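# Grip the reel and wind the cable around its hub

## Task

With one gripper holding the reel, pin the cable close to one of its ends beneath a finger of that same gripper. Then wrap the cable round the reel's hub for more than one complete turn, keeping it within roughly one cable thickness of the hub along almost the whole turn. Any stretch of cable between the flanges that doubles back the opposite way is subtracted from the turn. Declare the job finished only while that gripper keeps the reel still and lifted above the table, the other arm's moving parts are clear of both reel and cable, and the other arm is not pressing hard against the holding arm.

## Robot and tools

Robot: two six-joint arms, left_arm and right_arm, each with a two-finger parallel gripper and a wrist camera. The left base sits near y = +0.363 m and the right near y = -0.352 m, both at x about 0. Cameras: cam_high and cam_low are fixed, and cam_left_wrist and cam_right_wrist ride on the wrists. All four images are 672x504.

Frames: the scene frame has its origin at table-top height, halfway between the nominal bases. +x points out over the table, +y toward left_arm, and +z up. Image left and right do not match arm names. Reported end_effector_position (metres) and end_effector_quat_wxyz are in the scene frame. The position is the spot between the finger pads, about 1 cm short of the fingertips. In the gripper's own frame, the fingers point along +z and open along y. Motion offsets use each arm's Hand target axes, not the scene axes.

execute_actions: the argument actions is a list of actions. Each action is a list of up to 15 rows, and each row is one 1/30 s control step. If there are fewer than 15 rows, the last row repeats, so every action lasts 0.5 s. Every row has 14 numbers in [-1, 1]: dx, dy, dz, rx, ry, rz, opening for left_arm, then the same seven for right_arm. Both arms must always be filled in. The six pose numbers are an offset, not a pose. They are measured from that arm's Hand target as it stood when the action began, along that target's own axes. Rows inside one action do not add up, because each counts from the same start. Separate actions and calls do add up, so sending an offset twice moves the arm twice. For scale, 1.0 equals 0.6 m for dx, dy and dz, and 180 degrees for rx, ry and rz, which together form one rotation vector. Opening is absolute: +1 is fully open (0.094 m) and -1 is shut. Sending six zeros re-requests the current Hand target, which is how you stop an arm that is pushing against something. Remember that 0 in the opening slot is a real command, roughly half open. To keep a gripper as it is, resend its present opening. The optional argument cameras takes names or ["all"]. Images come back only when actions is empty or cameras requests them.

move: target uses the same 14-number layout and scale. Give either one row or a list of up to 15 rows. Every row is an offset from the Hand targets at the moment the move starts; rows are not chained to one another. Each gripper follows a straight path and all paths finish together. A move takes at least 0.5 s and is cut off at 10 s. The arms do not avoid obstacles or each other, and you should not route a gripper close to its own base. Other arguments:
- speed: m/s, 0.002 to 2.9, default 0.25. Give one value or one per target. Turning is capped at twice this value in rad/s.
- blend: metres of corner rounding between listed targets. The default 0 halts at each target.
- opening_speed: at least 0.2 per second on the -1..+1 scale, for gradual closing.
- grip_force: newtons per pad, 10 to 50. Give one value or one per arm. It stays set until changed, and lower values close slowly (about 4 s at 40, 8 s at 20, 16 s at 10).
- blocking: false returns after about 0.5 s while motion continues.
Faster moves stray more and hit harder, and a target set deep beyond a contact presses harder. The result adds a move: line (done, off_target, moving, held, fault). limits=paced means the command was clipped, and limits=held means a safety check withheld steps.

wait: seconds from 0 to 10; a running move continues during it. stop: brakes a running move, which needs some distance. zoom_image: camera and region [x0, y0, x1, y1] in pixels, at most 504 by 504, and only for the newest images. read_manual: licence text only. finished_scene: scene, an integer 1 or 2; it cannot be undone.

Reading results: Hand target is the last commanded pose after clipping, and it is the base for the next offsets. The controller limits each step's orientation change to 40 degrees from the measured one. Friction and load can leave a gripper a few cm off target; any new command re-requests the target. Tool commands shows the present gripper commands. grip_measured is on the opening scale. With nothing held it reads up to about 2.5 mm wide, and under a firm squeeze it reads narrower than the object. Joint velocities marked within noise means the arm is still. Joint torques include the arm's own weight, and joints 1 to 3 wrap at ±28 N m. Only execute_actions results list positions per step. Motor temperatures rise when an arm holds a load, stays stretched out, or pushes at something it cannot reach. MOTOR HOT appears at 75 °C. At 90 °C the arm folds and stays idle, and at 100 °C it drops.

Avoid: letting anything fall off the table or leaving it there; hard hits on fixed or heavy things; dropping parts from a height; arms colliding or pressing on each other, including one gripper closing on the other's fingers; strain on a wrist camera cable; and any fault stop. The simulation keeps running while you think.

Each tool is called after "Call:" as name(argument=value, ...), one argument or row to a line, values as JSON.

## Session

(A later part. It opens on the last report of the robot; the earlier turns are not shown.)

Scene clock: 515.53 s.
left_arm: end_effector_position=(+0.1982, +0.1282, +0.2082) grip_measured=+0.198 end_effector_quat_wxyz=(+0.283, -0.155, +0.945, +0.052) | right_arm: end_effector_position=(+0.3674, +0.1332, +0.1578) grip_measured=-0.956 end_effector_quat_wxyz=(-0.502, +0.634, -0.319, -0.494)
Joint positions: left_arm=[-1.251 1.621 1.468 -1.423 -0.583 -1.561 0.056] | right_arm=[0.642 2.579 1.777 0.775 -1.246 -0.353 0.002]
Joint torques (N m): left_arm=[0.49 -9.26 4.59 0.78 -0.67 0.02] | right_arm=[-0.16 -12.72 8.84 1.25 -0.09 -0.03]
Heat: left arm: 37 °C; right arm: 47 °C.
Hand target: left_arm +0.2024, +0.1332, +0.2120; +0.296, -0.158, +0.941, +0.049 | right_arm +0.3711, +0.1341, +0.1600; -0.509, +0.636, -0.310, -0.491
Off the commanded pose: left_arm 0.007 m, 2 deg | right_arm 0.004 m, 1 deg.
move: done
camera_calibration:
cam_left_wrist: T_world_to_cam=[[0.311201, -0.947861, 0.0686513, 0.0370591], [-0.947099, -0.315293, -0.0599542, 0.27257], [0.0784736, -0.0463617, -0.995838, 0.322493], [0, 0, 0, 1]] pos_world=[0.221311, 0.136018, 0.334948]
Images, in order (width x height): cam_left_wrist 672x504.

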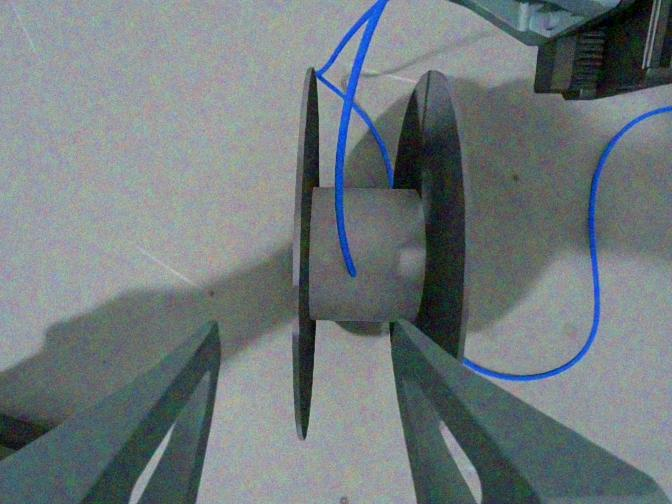

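Call:
move(
  target=[0,0,0.098,0,0,0,0.2,0,0,0,0,0,0,-1],
  speed=0.07,
  cameras=["cam_left_wrist", "cam_low", "cam_high"],
)

Call:
zoom_image(
  camera="cam_left_wrist",
  region=[200, 100, 440, 420],
)

Call:
zoom_image(
  camera="cam_low",
  region=[380, 140, 480, 290],
)

Scene clock: 526.60 s.
left_arm: end_effector_position=(+0.2316, +0.1395, +0.1596) grip_measured=+0.198 end_effector_quat_wxyz=(+0.285, -0.154, +0.944, +0.053) | right_arm: end_effector_position=(+0.3674, +0.1332, +0.1578) grip_measured=-0.956 end_effector_quat_wxyz=(-0.502, +0.634, -0.319, -0.494)
Joint positions: left_arm=[-1.131 1.613 1.264 -1.147 -0.584 -1.416 0.056] | right_arm=[0.642 2.579 1.777 0.775 -1.246 -0.353 0.002]
Joint torques (N m): left_arm=[0.36 -9.61 4.7 0.9 -0.61 0.01] | right_arm=[-0.42 -12.71 8.94 1.22 -0.07 -0.03]
Heat: left arm: 37 °C; right arm: 47 °C.
Hand target: left_arm +0.2343, +0.1442, +0.1638; +0.296, -0.158, +0.941, +0.049 | right_arm +0.3711, +0.1341, +0.1600; -0.509, +0.636, -0.310, -0.491
Off the commanded pose: left_arm 0.007 m, 1 deg | right_arm 0.004 m, 1 deg.
move: done
camera_calibration:
cam_left_wrist: T_world_to_cam=[[0.310046, -0.948342, 0.0672215, 0.0412844], [-0.947129, -0.314242, -0.0647962, 0.305392], [0.0825728, -0.0435776, -0.995632, 0.270613], [0, 0, 0, 1]] pos_world=[0.254101, 0.146912, 0.286444]
Images, in order (width x height): cam_high 672x504, cam_low 672x504, cam_left_wrist 672x504.

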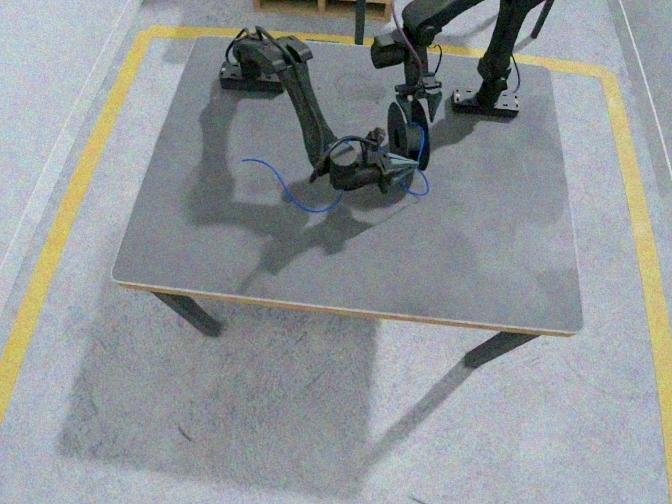

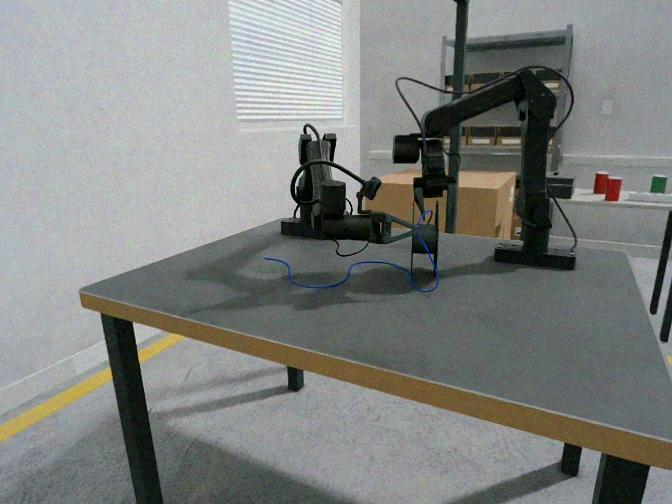

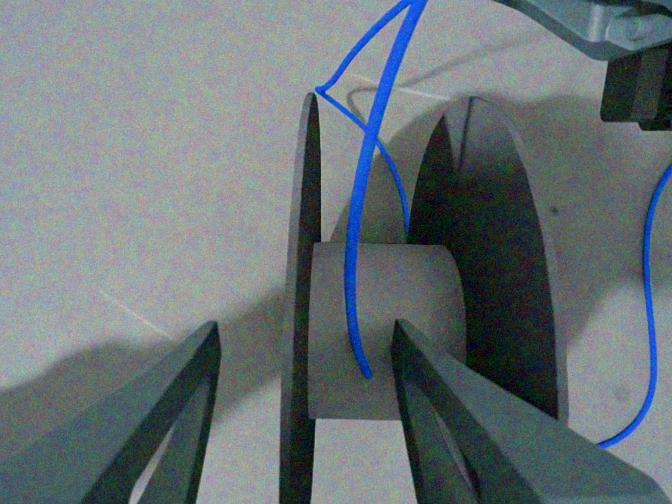

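Scaled by 1.575 from the camera's 672x504 image, which has a finer 960x720 frame.

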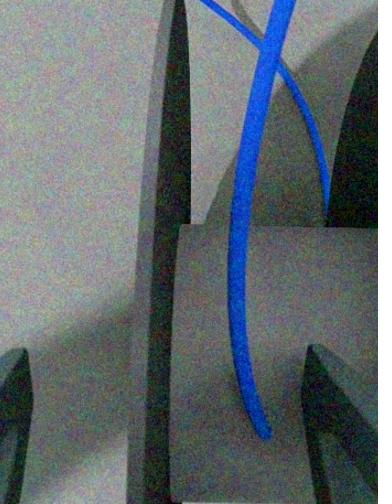

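Scaled by 3.360 from the camera's 672x504 image, which has a finer 960x720 frame.

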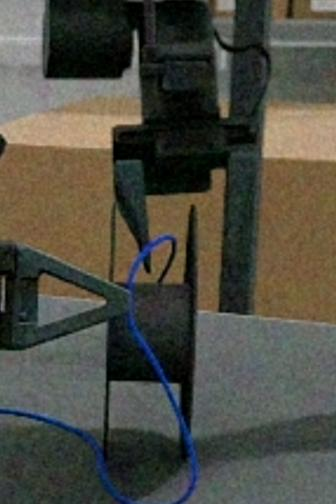

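Call:
move(
  target=[-0.0112,0.006,0.016,0,0,0,0.2,0,0,0,0,0,0,-1],
  speed=0.05,
  cameras=["cam_left_wrist", "cam_low"],
)

Call:
zoom_image(
  camera="cam_left_wrist",
  region=[200, 200, 440, 440],
)

Call:
zoom_image(
  camera="cam_low",
  region=[390, 190, 460, 260],
)

Scene clock: 562.27 s.
left_arm: end_effector_position=(+0.2413, +0.1466, +0.1560) grip_measured=+0.198 end_effector_quat_wxyz=(+0.287, -0.154, +0.944, +0.053) | right_arm: end_effector_position=(+0.3674, +0.1332, +0.1578) grip_measured=-0.956 end_effector_quat_wxyz=(-0.502, +0.634, -0.319, -0.494)
Joint positions: left_arm=[-1.091 1.6 1.234 -1.103 -0.584 -1.367 0.056] | right_arm=[0.642 2.579 1.777 0.775 -1.246 -0.353 0.002]
Joint torques (N m): left_arm=[0.42 -9.54 4.68 0.95 -0.54 0.01] | right_arm=[-0.2 -12.63 8.96 1.26 -0.08 -0.03]
Motor temperatures (°C): left_arm=[28 37 36 36 29 27 27] | right_arm=[27 48 46 45 28 28 31]
Heat: left arm: 37 °C; right arm: 48 °C.
Hand target: left_arm +0.2435, +0.1512, +0.1598; +0.296, -0.158, +0.941, +0.049 | right_arm +0.3711, +0.1341, +0.1600; -0.509, +0.636, -0.310, -0.491
Off the commanded pose: left_arm 0.006 m, 1 deg | right_arm 0.004 m, 1 deg.
move: done
camera_calibration:
cam_left_wrist: T_world_to_cam=[[0.308946, -0.948704, 0.0671858, 0.0455361], [-0.947186, -0.313298, -0.0684368, 0.317033], [0.0859754, -0.0424941, -0.995391, 0.265528], [0, 0, 0, 1]] pos_world=[0.263392, 0.153809, 0.282941]
Images, in order (width x height): cam_low 672x504, cam_left_wrist 672x504.

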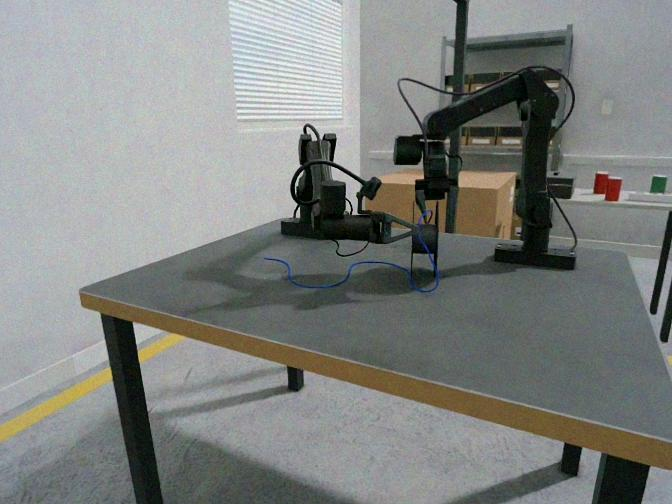

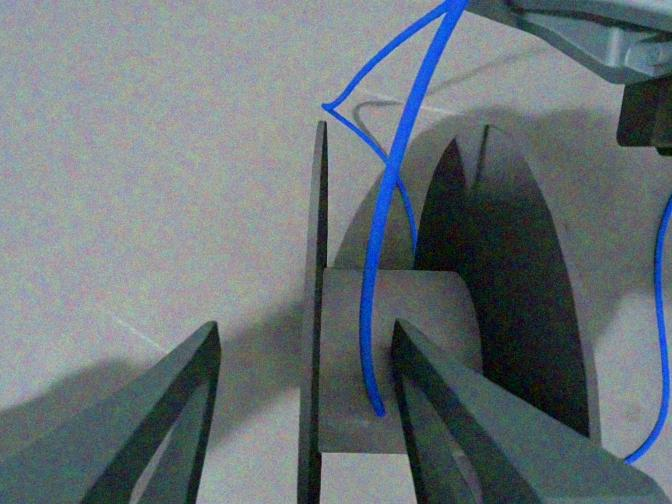

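Scaled by 2.100 from the camera's 672x504 image, which has a finer 960x720 frame.

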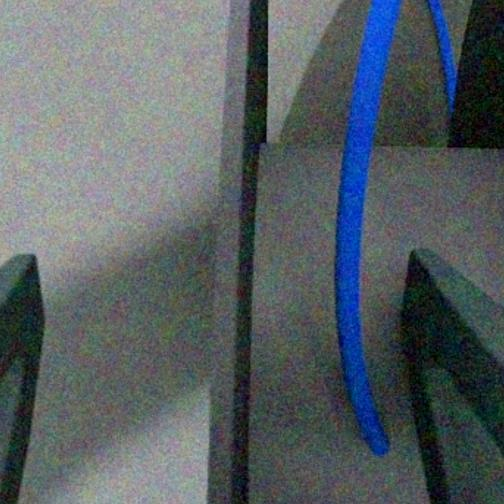

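Scaled by 7.200 from the camera's 672x504 image, which has a finer 960x720 frame.

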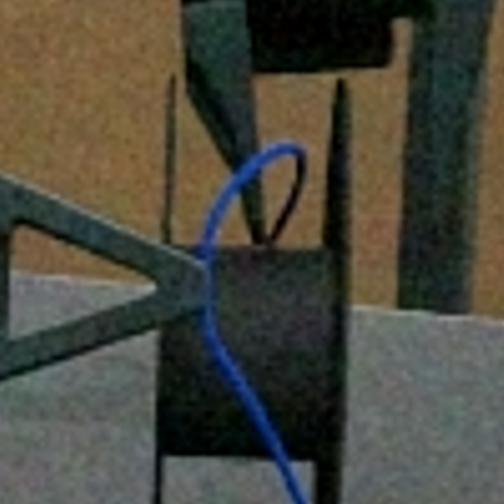

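Call:
move(
  target=[0,0,0,0,0,0,-1,0,0,0,0,0,0,-1],
  opening_speed=0.5,
  cameras=["cam_left_wrist", "cam_low"],
)

Call:
zoom_image(
  camera="cam_left_wrist",
  region=[200, 200, 440, 440],
)

Call:
zoom_image(
  camera="cam_low",
  region=[390, 190, 460, 260],
)

Scene clock: 574.33 s.
left_arm: end_effector_position=(+0.2437, +0.1423, +0.1588) grip_measured=-0.867 end_effector_quat_wxyz=(+0.292, -0.158, +0.943, +0.039) | right_arm: end_effector_position=(+0.3674, +0.1332, +0.1578) grip_measured=-0.956 end_effector_quat_wxyz=(-0.502, +0.634, -0.319, -0.494)
Joint positions: left_arm=[-1.091 1.592 1.234 -1.08 -0.584 -1.366 0.006] | right_arm=[0.642 2.579 1.777 0.775 -1.246 -0.353 0.002]
Joint torques (N m): left_arm=[0.44 -8.79 4.74 0.81 -0.55 0.01] | right_arm=[-0.29 -12.64 8.76 1.25 -0.09 -0.01]
Heat: left arm: 36 °C; right arm: 48 °C.
Hand target: left_arm +0.2435, +0.1512, +0.1598; +0.296, -0.158, +0.941, +0.049 | right_arm +0.3712, +0.1341, +0.1600; -0.509, +0.636, -0.310, -0.491
Off the commanded pose: left_arm 0.009 m, 1 deg | right_arm 0.004 m, 1 deg.
move: done
camera_calibration:
cam_left_wrist: T_world_to_cam=[[0.307445, -0.946623, 0.0968625, 0.0359121], [-0.946259, -0.314878, -0.0737976, 0.318901], [0.100358, -0.0689682, -0.992558, 0.267684], [0, 0, 0, 1]] pos_world=[0.263858, 0.152872, 0.285747]
Images, in order (width x height): cam_low 672x504, cam_left_wrist 672x504.

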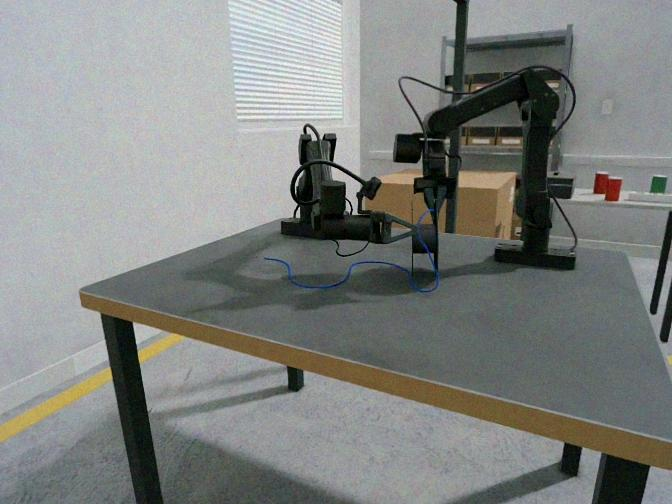

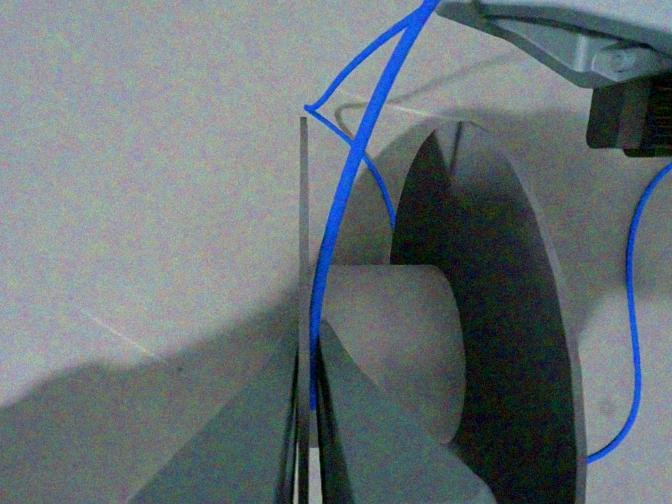

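Scaled by 2.100 from the camera's 672x504 image, which has a finer 960x720 frame.

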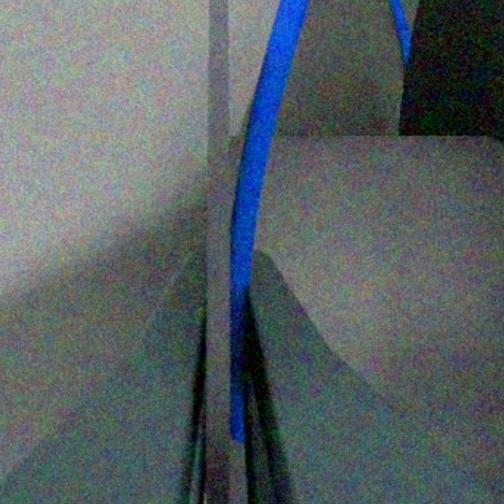

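Scaled by 7.200 from the camera's 672x504 image, which has a finer 960x720 frame.

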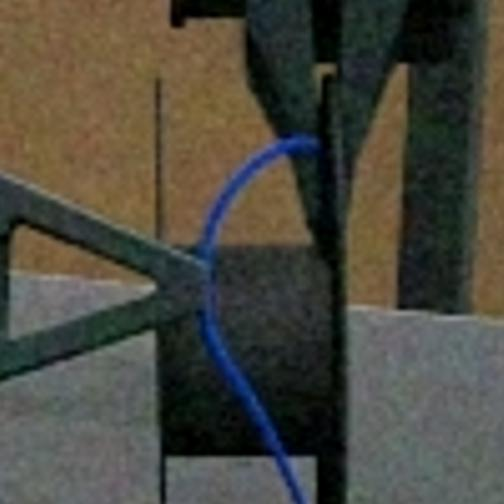

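Call:
move(
  target=[
    [0,0,0,0,0,0,-1,0,0,0,0,0,0,-0.4],
    [0,0,0,0,0,0,-1,0,0,-0.2,0,0,0,-0.4],
  ],
  opening_speed=1.0,
  speed=0.12,
  cameras=["all"],
)

Call:
zoom_image(
  camera="cam_left_wrist",
  region=[200, 100, 500, 440],
)

Scene clock: 639.83 s.
left_arm: end_effector_position=(+0.2437, +0.1423, +0.1588) grip_measured=-0.868 end_effector_quat_wxyz=(+0.292, -0.158, +0.943, +0.039) | right_arm: end_effector_position=(+0.4120, +0.0202, +0.1434) grip_measured=-0.402 end_effector_quat_wxyz=(-0.499, +0.629, -0.326, -0.499)
Joint positions: left_arm=[-1.091 1.592 1.234 -1.08 -0.584 -1.366 0.006] | right_arm=[0.409 2.55 1.648 0.856 -1.473 -0.352 0.028]
Joint torques (N m): left_arm=[0.5 -8.7 4.86 0.8 -0.55 0.04] | right_arm=[0.24 -16.64 4.7 1.16 -0.09 -0.1]
Heat: left arm: 36 °C; right arm: 50 °C.
Hand target: left_arm +0.2435, +0.1512, +0.1598; +0.296, -0.158, +0.941, +0.049 | right_arm +0.4081, +0.0200, +0.1602; -0.509, +0.636, -0.310, -0.491
Off the commanded pose: left_arm 0.009 m, 1 deg | right_arm 0.017 m, 2 deg.
move: off_target (right_arm)
camera_calibration:
cam_left_wrist: T_world_to_cam=[[0.307445, -0.946623, 0.0968625, 0.0359121], [-0.946259, -0.314878, -0.0737976, 0.318901], [0.100358, -0.0689682, -0.992558, 0.267684], [0, 0, 0, 1]] pos_world=[0.263858, 0.152872, 0.285747]
cam_right_wrist: T_world_to_cam=[[0.921341, 0.181897, 0.343577, -0.444479], [0.388745, -0.424278, -0.817842, -0.00321685], [-0.00299048, 0.887075, -0.461616, 0.16925], [0, 0, 0, 1]] pos_world=[0.411274, -0.0706529, 0.228211]

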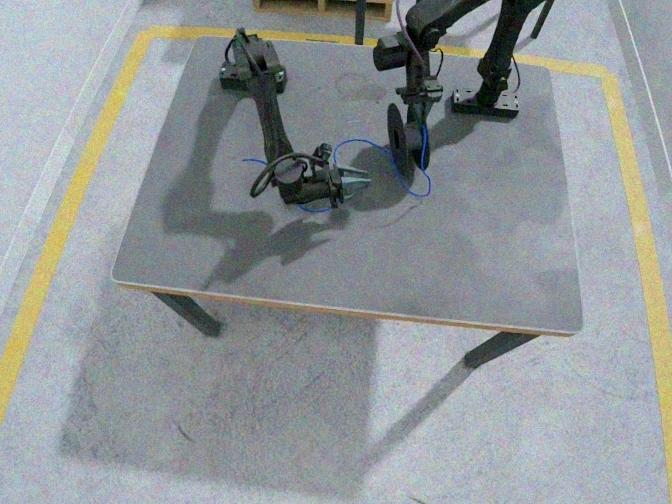

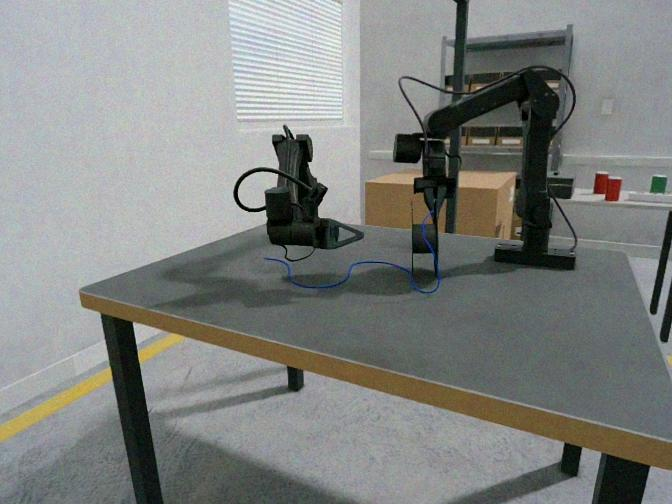

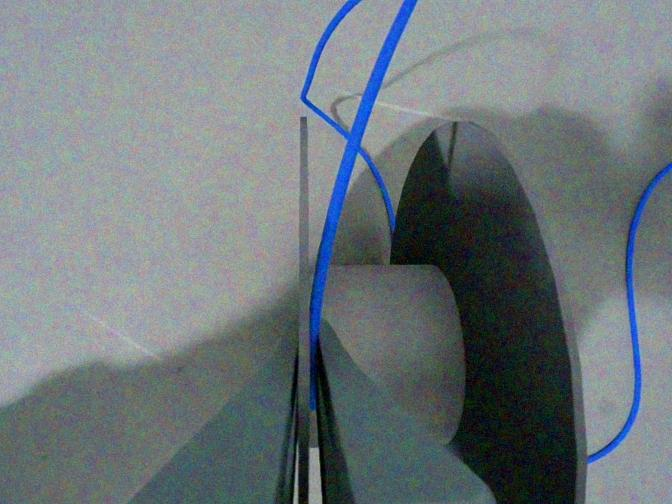

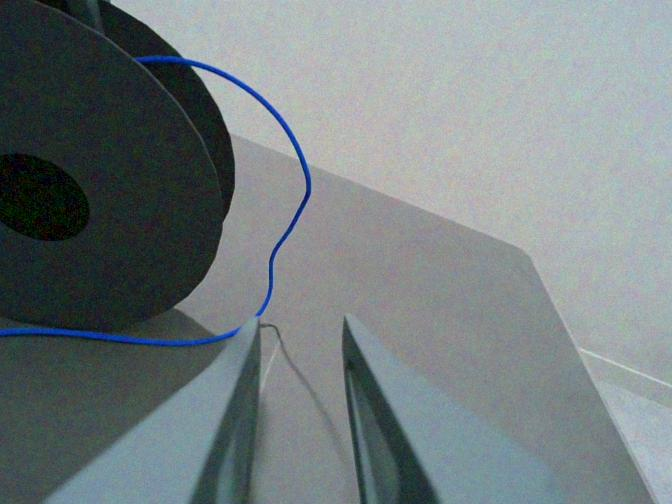

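Scaled by 1.482 from the camera's 672x504 image, which has a finer 960x720 frame.

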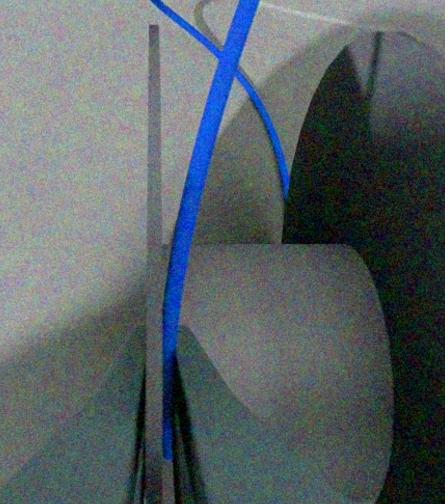

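Call:
execute_actions(
  actions=[],
)

Scene clock: 666.53 s.
left_arm: end_effector_position=(+0.2437, +0.1423, +0.1588) grip_measured=-0.868 end_effector_quat_wxyz=(+0.292, -0.158, +0.943, +0.039) | right_arm: end_effector_position=(+0.4119, +0.0202, +0.1434) grip_measured=-0.402 end_effector_quat_wxyz=(-0.499, +0.629, -0.326, -0.499)
Joint positions: left_arm=[-1.091 1.592 1.234 -1.08 -0.584 -1.366 0.006] | right_arm=[0.409 2.55 1.648 0.856 -1.474 -0.352 0.028]
Joint velocities: within noise
Joint torques (N m): left_arm=[0.44 -8.76 4.77 0.8 -0.55 0.02] | right_arm=[0.13 -16.73 4.83 1.13 -0.08 -0.07]
Motor temperatures (°C): left_arm=[28 35 35 34 29 27 29] | right_arm=[27 55 44 43 28 28 30]
Heat: left arm: 35 °C; right arm: 55 °C.
Hand target: left_arm +0.2435, +0.1512, +0.1598; +0.296, -0.158, +0.941, +0.049 | right_arm +0.4081, +0.0200, +0.1602; -0.509, +0.636, -0.310, -0.491
Tool commands: left_gripper/opening=-1.0 right_gripper/opening=-0.4
Off the commanded pose: left_arm 0.009 m, 1 deg | right_arm 0.017 m, 2 deg.
camera_calibration:
cam_left_wrist: T_world_to_cam=[[0.307445, -0.946623, 0.0968625, 0.0359121], [-0.946259, -0.314878, -0.0737976, 0.318901], [0.100358, -0.0689682, -0.992558, 0.267684], [0, 0, 0, 1]] pos_world=[0.263858, 0.152872, 0.285747]
cam_right_wrist: T_world_to_cam=[[0.921162, 0.182209, 0.34389, -0.444379], [0.389166, -0.424013, -0.817779, -0.00330636], [-0.00319278, 0.887138, -0.461494, 0.169444], [0, 0, 0, 1]] pos_world=[0.411173, -0.0707526, 0.228311]

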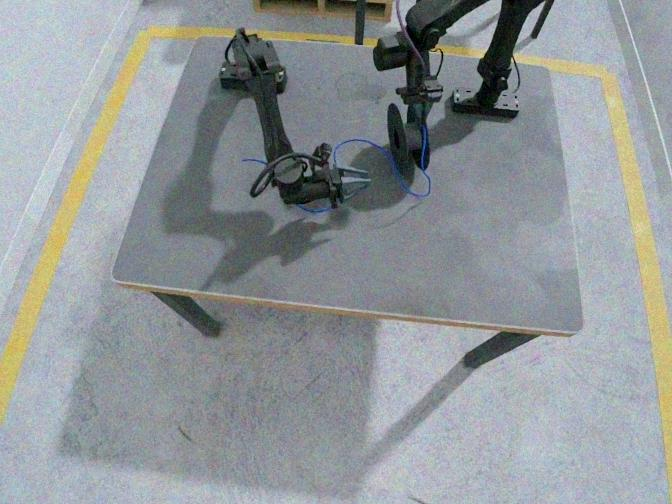

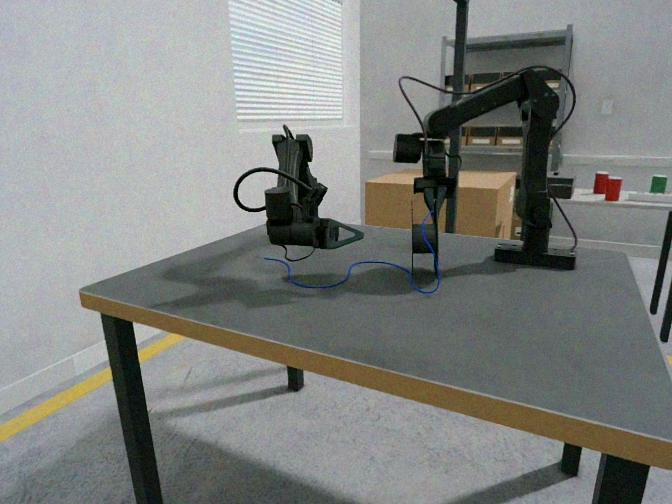

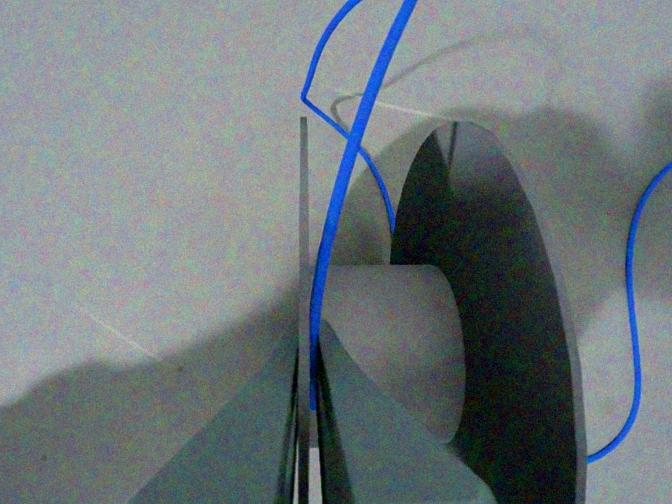

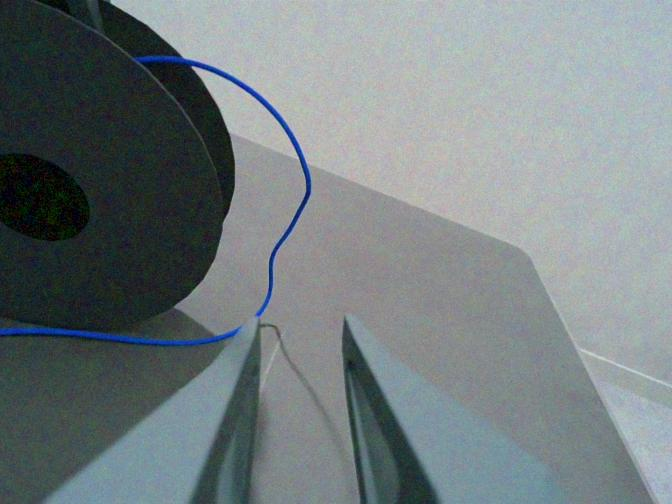

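Call:
move(
  target=[
    [0,0,0,0,0,0,-1,-0.1065,0.0493,-0.2012,0,0,0,-0.4],
    [-0.1145,-0.0003,-0.1642,0,0,0,-1,-0.1065,0.0493,-0.2012,0,0,0,-0.4],
  ],
  speed=0.2,
  cameras=["all"],
)

Scene clock: 688.00 s.
left_arm: end_effector_position=(+0.2381, +0.1486, +0.2746) grip_measured=-0.868 end_effector_quat_wxyz=(+0.286, -0.152, +0.945, +0.037) | right_arm: end_effector_position=(+0.4031, -0.1101, +0.2018) grip_measured=-0.402 end_effector_quat_wxyz=(-0.539, +0.599, -0.376, -0.457)
Joint positions: left_arm=[-1.091 1.609 1.722 -1.548 -0.572 -1.353 0.006] | right_arm=[0.151 2.189 1.237 0.9 -1.569 -0.358 0.028]
Joint torques (N m): left_arm=[0.46 -6.76 7.01 0.85 -0.69 -0.02] | right_arm=[0.16 -12.81 4.37 1.08 -0.07 -0.2]
Motor temperatures (°C): left_arm=[28 35 36 34 29 27 30] | right_arm=[27 56 43 43 28 28 30]
Heat: left arm: 36 °C; right arm: 56 °C.
Hand target: left_arm +0.2433, +0.1510, +0.2799; +0.296, -0.158, +0.941, +0.049 | right_arm +0.3981, -0.1102, +0.2100; -0.509, +0.636, -0.310, -0.491
Off the commanded pose: left_arm 0.008 m, 2 deg | right_arm 0.010 m, 10 deg.
joint sent to its limit (left arm) — joint 4 (wrist pitch), lower limit. The joint targets still meet the commanded pose.
joint sent to its limit (right arm) — joint 5 (wrist yaw), lower limit. The joint targets are off in orientation, not in position.
move: off_target (right_arm)
camera_calibration:
cam_left_wrist: T_world_to_cam=[[0.296094, -0.95036, 0.0956282, 0.0359641], [-0.951074, -0.302595, -0.0623978, 0.320369], [0.088237, -0.0724739, -0.993459, 0.387237], [0, 0, 0, 1]] pos_world=[0.259877, 0.159186, 0.401255]
cam_right_wrist: T_world_to_cam=[[0.939082, 0.0281499, 0.342537, -0.456521], [0.313532, -0.478428, -0.820246, 0.0175986], [0.14079, 0.877675, -0.458109, 0.252137], [0, 0, 0, 1]] pos_world=[0.387695, -0.200024, 0.286317]

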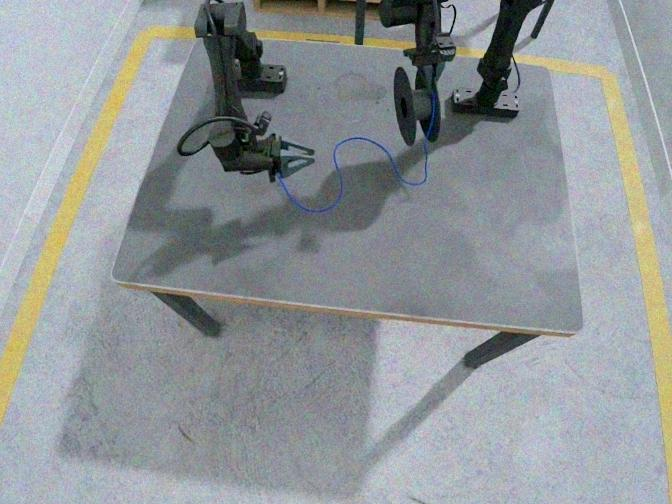

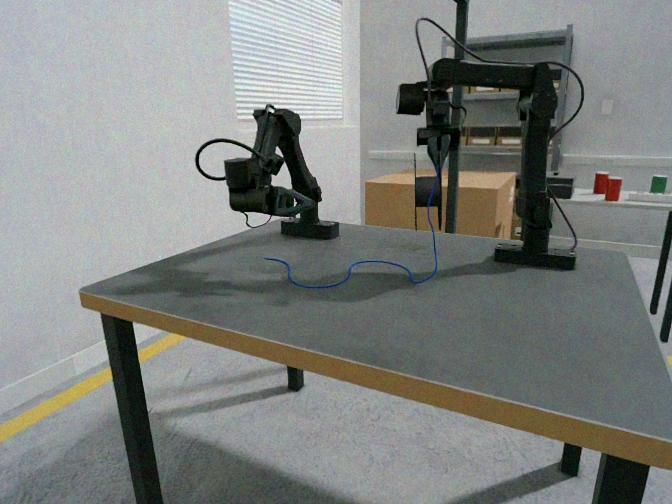

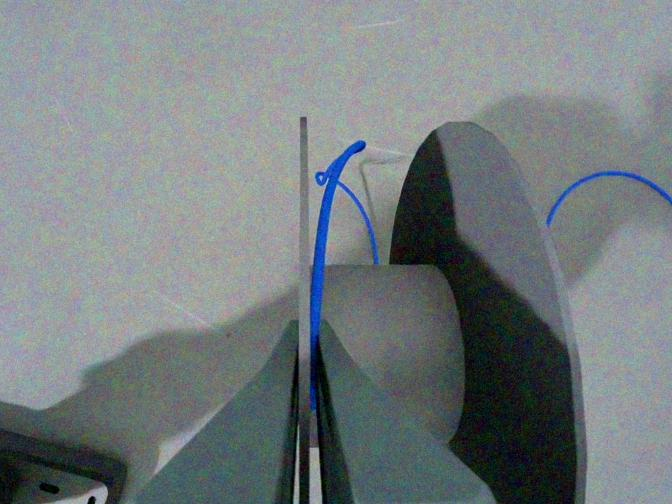

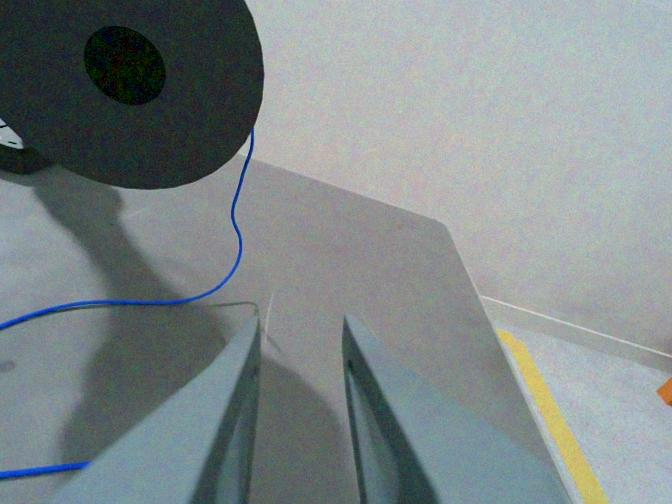

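Call:
move(
  target=[-0.228,-0.241,-0.026,0.110,-0.0819,0.1208,-1,0,0,0,0,0,0,-0.4],
  speed=0.2,
  cameras=["all"],
)

Scene clock: 699.70 s.
left_arm: end_effector_position=(+0.3825, +0.0490, +0.3649) grip_measured=-0.868 end_effector_quat_wxyz=(+0.411, +0.088, +0.907, -0.035) | right_arm: end_effector_position=(+0.4031, -0.1101, +0.2018) grip_measured=-0.402 end_effector_quat_wxyz=(-0.539, +0.599, -0.376, -0.457)
Joint positions: left_arm=[-0.899 1.993 2.404 -1.264 -0.505 -0.495 0.006] | right_arm=[0.151 2.189 1.237 0.9 -1.569 -0.358 0.028]
Joint torques (N m): left_arm=[0.29 -10.02 8.39 1.86 -0.4 -0.03] | right_arm=[0.25 -12.98 4.75 1.11 -0.07 -0.12]
Heat: left arm: 36 °C; right arm: 52 °C.
Hand target: left_arm +0.3880, +0.0481, +0.3713; +0.421, +0.081, +0.902, -0.038 | right_arm +0.3981, -0.1102, +0.2100; -0.509, +0.636, -0.310, -0.491
Off the commanded pose: left_arm 0.008 m, 1 deg | right_arm 0.010 m, 10 deg.
joint sent to its limit (right arm) — joint 5 (wrist yaw), lower limit. The joint targets are off in orientation, not in position.
move: off_target (right_arm)
camera_calibration:
cam_left_wrist: T_world_to_cam=[[-0.219765, -0.973412, 0.0645873, 0.0997784], [-0.928106, 0.188222, -0.321236, 0.494854], [0.300539, -0.13054, -0.944794, 0.360976], [0, 0, 0, 1]] pos_world=[0.372717, 0.0511052, 0.493569]
cam_right_wrist: T_world_to_cam=[[0.939082, 0.0281499, 0.342537, -0.456521], [0.313532, -0.478428, -0.820246, 0.0175986], [0.14079, 0.877675, -0.458109, 0.252137], [0, 0, 0, 1]] pos_world=[0.387695, -0.200024, 0.286317]

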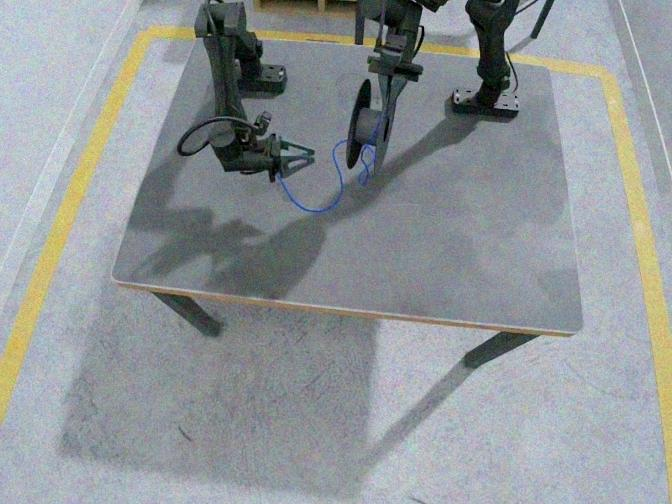

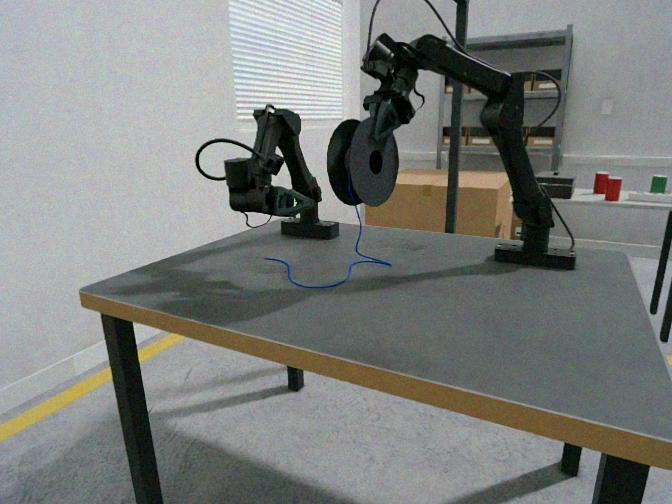

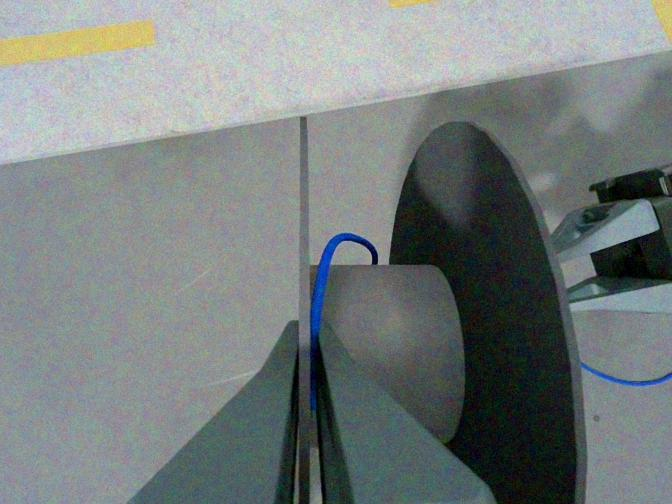

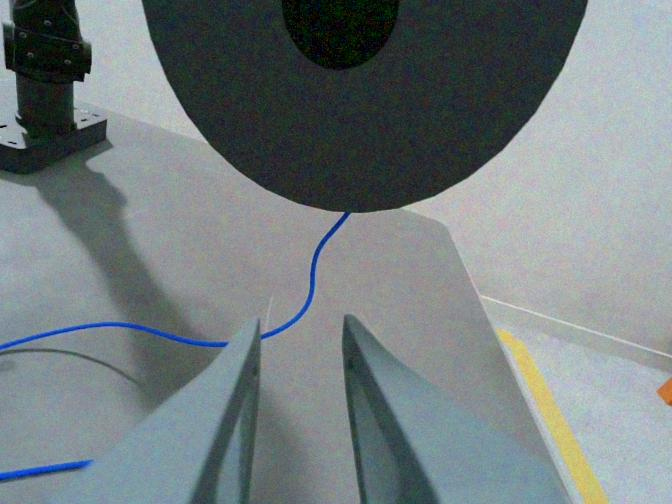

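Call:
zoom_image(
  camera="cam_low",
  region=[220, 90, 440, 310],
)

Call:
zoom_image(
  camera="cam_high",
  region=[250, 60, 450, 240],
)

Scaled by 2.291 from the camera's 672x504 image, which has a finer 960x720 frame.

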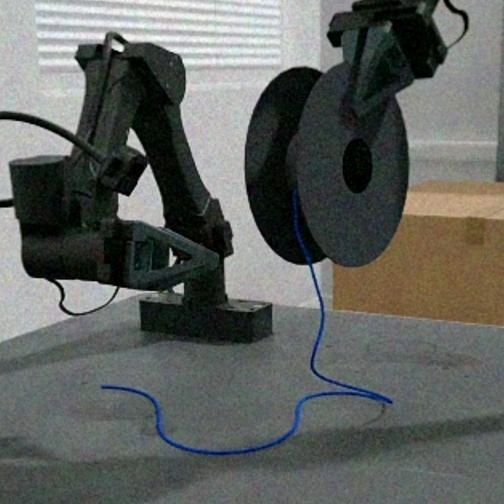

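Scaled by 2.520 from the camera's 672x504 image, which has a finer 960x720 frame.

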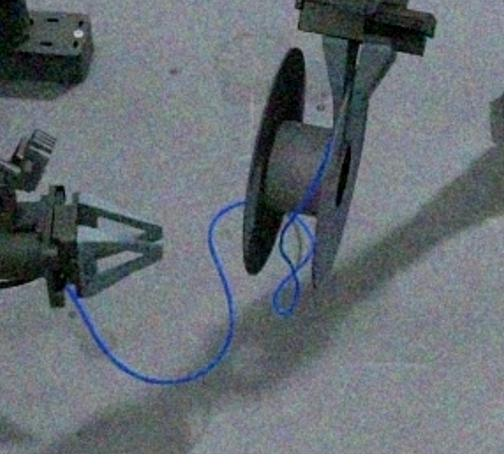

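Call:
move(
  target=[0,0,0,0,0,0,-1,0.1045,0.3527,0.0977,0.1769,0.0979,0.4427,0.0],
  speed=0.25,
  cameras=["all"],
)

Scene clock: 831.53 s.
left_arm: end_effector_position=(+0.3824, +0.0491, +0.3647) grip_measured=-0.868 end_effector_quat_wxyz=(+0.411, +0.089, +0.907, -0.035) | right_arm: end_effector_position=(+0.2133, -0.1103, +0.0752) grip_measured=-0.002 end_effector_quat_wxyz=(+0.165, -0.193, +0.822, +0.509)
Joint positions: left_arm=[-0.899 1.993 2.404 -1.265 -0.504 -0.495 0.006] | right_arm=[0.378 1.63 0.373 0.435 -0.948 0.308 0.047]
Joint torques (N m): left_arm=[0.34 -10.02 8.46 1.83 -0.4 0.01] | right_arm=[0.75 -5.89 3.66 1.14 -0.3 -0.15]
Motor temperatures (°C): left_arm=[28 40 40 39 29 27 31] | right_arm=[27 46 42 42 28 28 28]
Heat: left arm: 40 °C; right arm: 46 °C.
Hand target: left_arm +0.3880, +0.0481, +0.3713; +0.421, +0.082, +0.902, -0.038 | right_arm +0.2114, -0.1093, +0.0787; +0.175, -0.204, +0.818, +0.508
Off the commanded pose: left_arm 0.009 m, 2 deg | right_arm 0.004 m, 2 deg.
move: done
camera_calibration:
cam_left_wrist: T_world_to_cam=[[-0.220141, -0.97336, 0.0640972, 0.100073], [-0.928244, 0.188833, -0.320476, 0.494456], [0.299834, -0.130048, -0.945086, 0.361156], [0, 0, 0, 1]] pos_world=[0.372719, 0.0510044, 0.49337]
cam_right_wrist: T_world_to_cam=[[0.513624, -0.493082, -0.702182, -0.123054], [-0.791345, -0.588521, -0.165576, 0.147506], [-0.331607, 0.640712, -0.692477, 0.313303], [0, 0, 0, 1]] pos_world=[0.283825, -0.174602, 0.154972]

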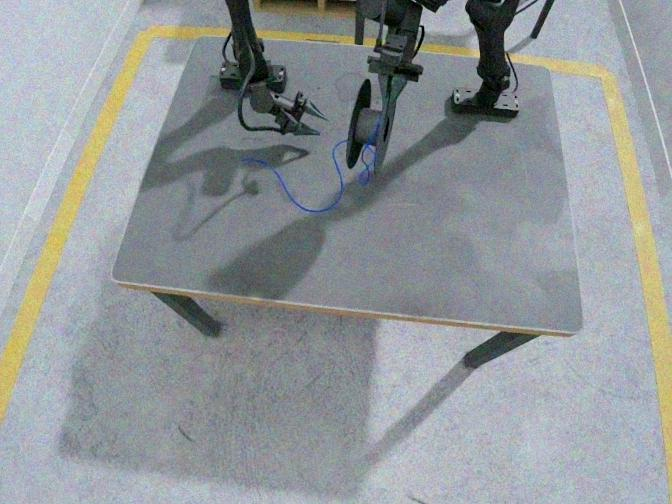

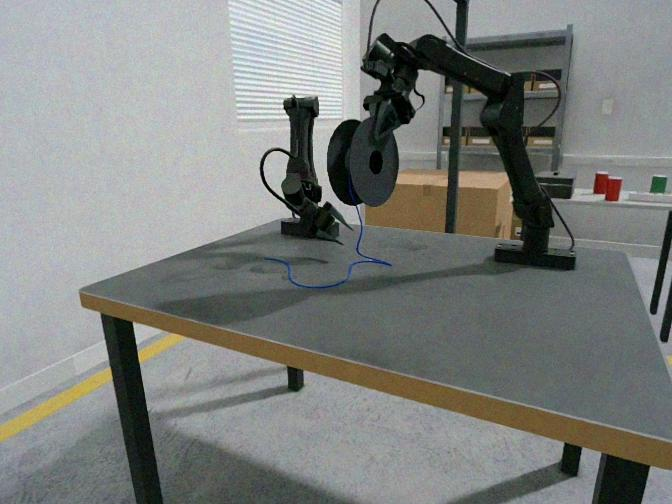

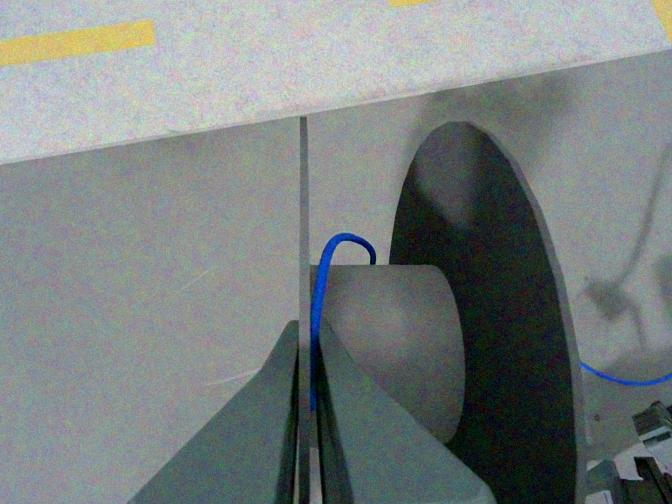

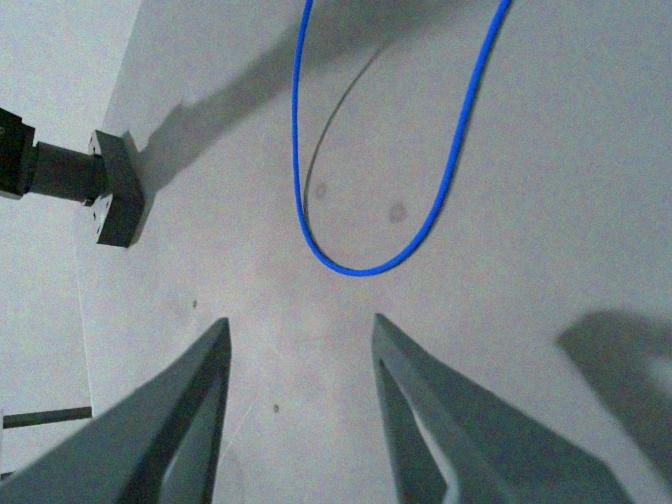

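Call:
move(
  target=[0,0,0,0,0,0,-1,-0.0623,0.1068,0.1707,0.235,0.0845,-0.148,0.0],
  speed=0.2,
  cameras=["cam_low","cam_right_wrist"],
)

Scene clock: 966.70 s.
left_arm: end_effector_position=(+0.3824, +0.0491, +0.3647) grip_measured=-0.868 end_effector_quat_wxyz=(+0.411, +0.089, +0.907, -0.035) | right_arm: end_effector_position=(+0.2143, +0.0085, +0.0977) grip_measured=-0.002 end_effector_quat_wxyz=(+0.230, -0.368, +0.895, +0.101)
Joint positions: left_arm=[-0.899 1.993 2.404 -1.265 -0.504 -0.495 0.006] | right_arm=[1.095 1.759 1.123 -0.444 0.137 0.275 0.047]
Joint torques (N m): left_arm=[0.36 -10.07 8.36 1.83 -0.39 0.01] | right_arm=[0.29 -6.41 9.17 0.82 0.19 -0.07]
Heat: left arm: 41 °C; right arm: 43 °C.
Hand target: left_arm +0.3880, +0.0481, +0.3713; +0.421, +0.082, +0.902, -0.038 | right_arm +0.2185, +0.0148, +0.1025; +0.239, -0.370, +0.892, +0.099
Off the commanded pose: left_arm 0.009 m, 2 deg | right_arm 0.009 m, 1 deg.
move: done
camera_calibration:
cam_right_wrist: T_world_to_cam=[[0.69295, -0.713693, 0.102285, -0.164351], [-0.719575, -0.693469, 0.0362291, 0.187638], [0.0450747, -0.0987064, -0.994095, 0.208059], [0, 0, 0, 1]] pos_world=[0.239528, 0.0333618, 0.216843]
Images, in order (width x height): cam_low 672x504, cam_right_wrist 672x504.

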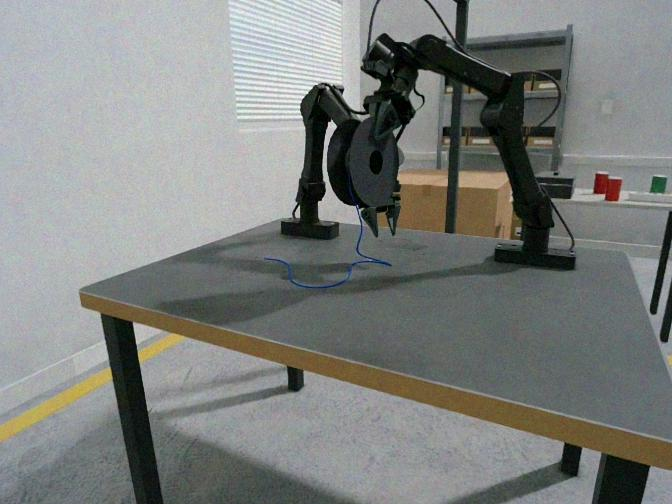

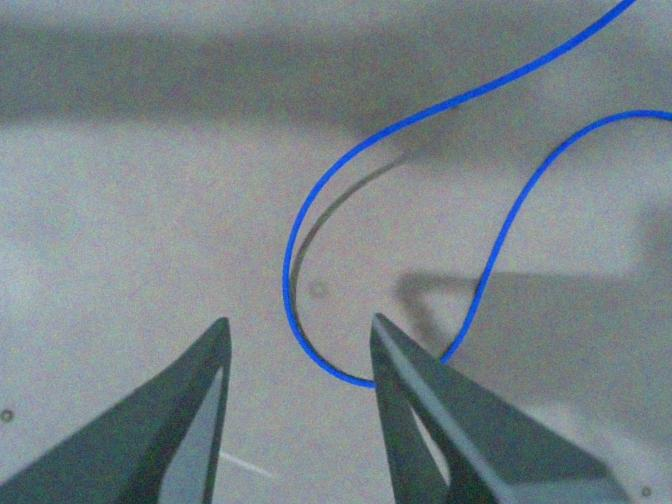

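Call:
move(
  target=[0,0,0,0,0,0,-1,-0.0173,-0.0251,0.1717,0.0556,0,0.0962,0.0],
  speed=0.12,
  cameras=["cam_low","cam_right_wrist"],
)

Scene clock: 996.77 s.
left_arm: end_effector_position=(+0.3824, +0.0491, +0.3647) grip_measured=-0.868 end_effector_quat_wxyz=(+0.411, +0.089, +0.907, -0.035) | right_arm: end_effector_position=(+0.2614, +0.0430, +0.0183) grip_measured=-0.002 end_effector_quat_wxyz=(+0.240, -0.224, +0.943, +0.056)
Joint positions: left_arm=[-0.899 1.993 2.404 -1.265 -0.504 -0.495 0.006] | right_arm=[1.095 2.138 1.325 -0.343 0.284 0.562 0.047]
Joint torques (N m): left_arm=[0.35 -10.02 8.42 1.85 -0.39 0] | right_arm=[-0.57 -8.77 8.17 0.85 0.3 0.16]
Heat: left arm: 41 °C; right arm: 42 °C.
Hand target: left_arm +0.3880, +0.0481, +0.3713; +0.421, +0.082, +0.902, -0.038 | right_arm +0.2719, +0.0469, +0.0185; +0.252, -0.209, +0.943, +0.056
Off the commanded pose: left_arm 0.009 m, 2 deg | right_arm 0.011 m, 2 deg.
move: off_target (right_arm)
camera_calibration:
cam_right_wrist: T_world_to_cam=[[0.436529, -0.892191, 0.11592, -0.0898219], [-0.899647, -0.43414, 0.0464609, 0.284135], [0.00887342, -0.124568, -0.992171, 0.141049], [0, 0, 0, 1]] pos_world=[0.29358, 0.0607864, 0.137156]
Images, in order (width x height): cam_low 672x504, cam_right_wrist 672x504.

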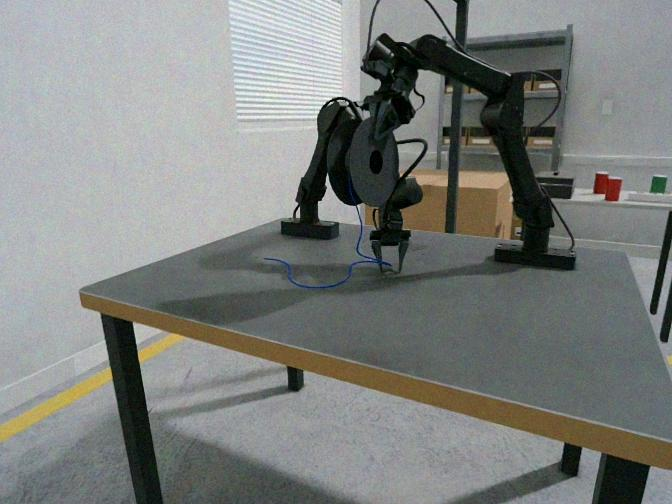

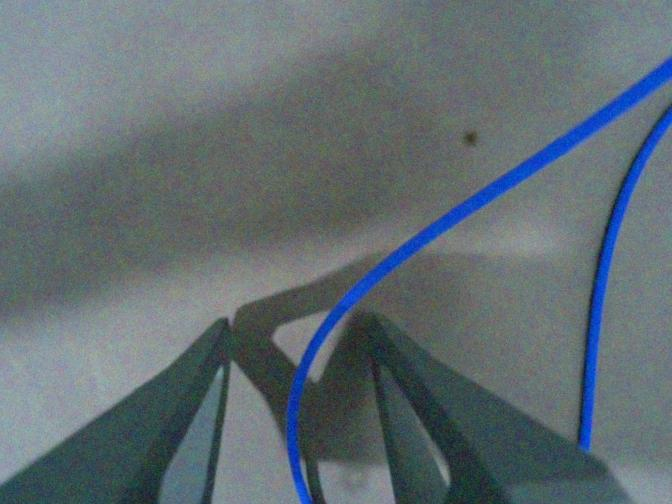

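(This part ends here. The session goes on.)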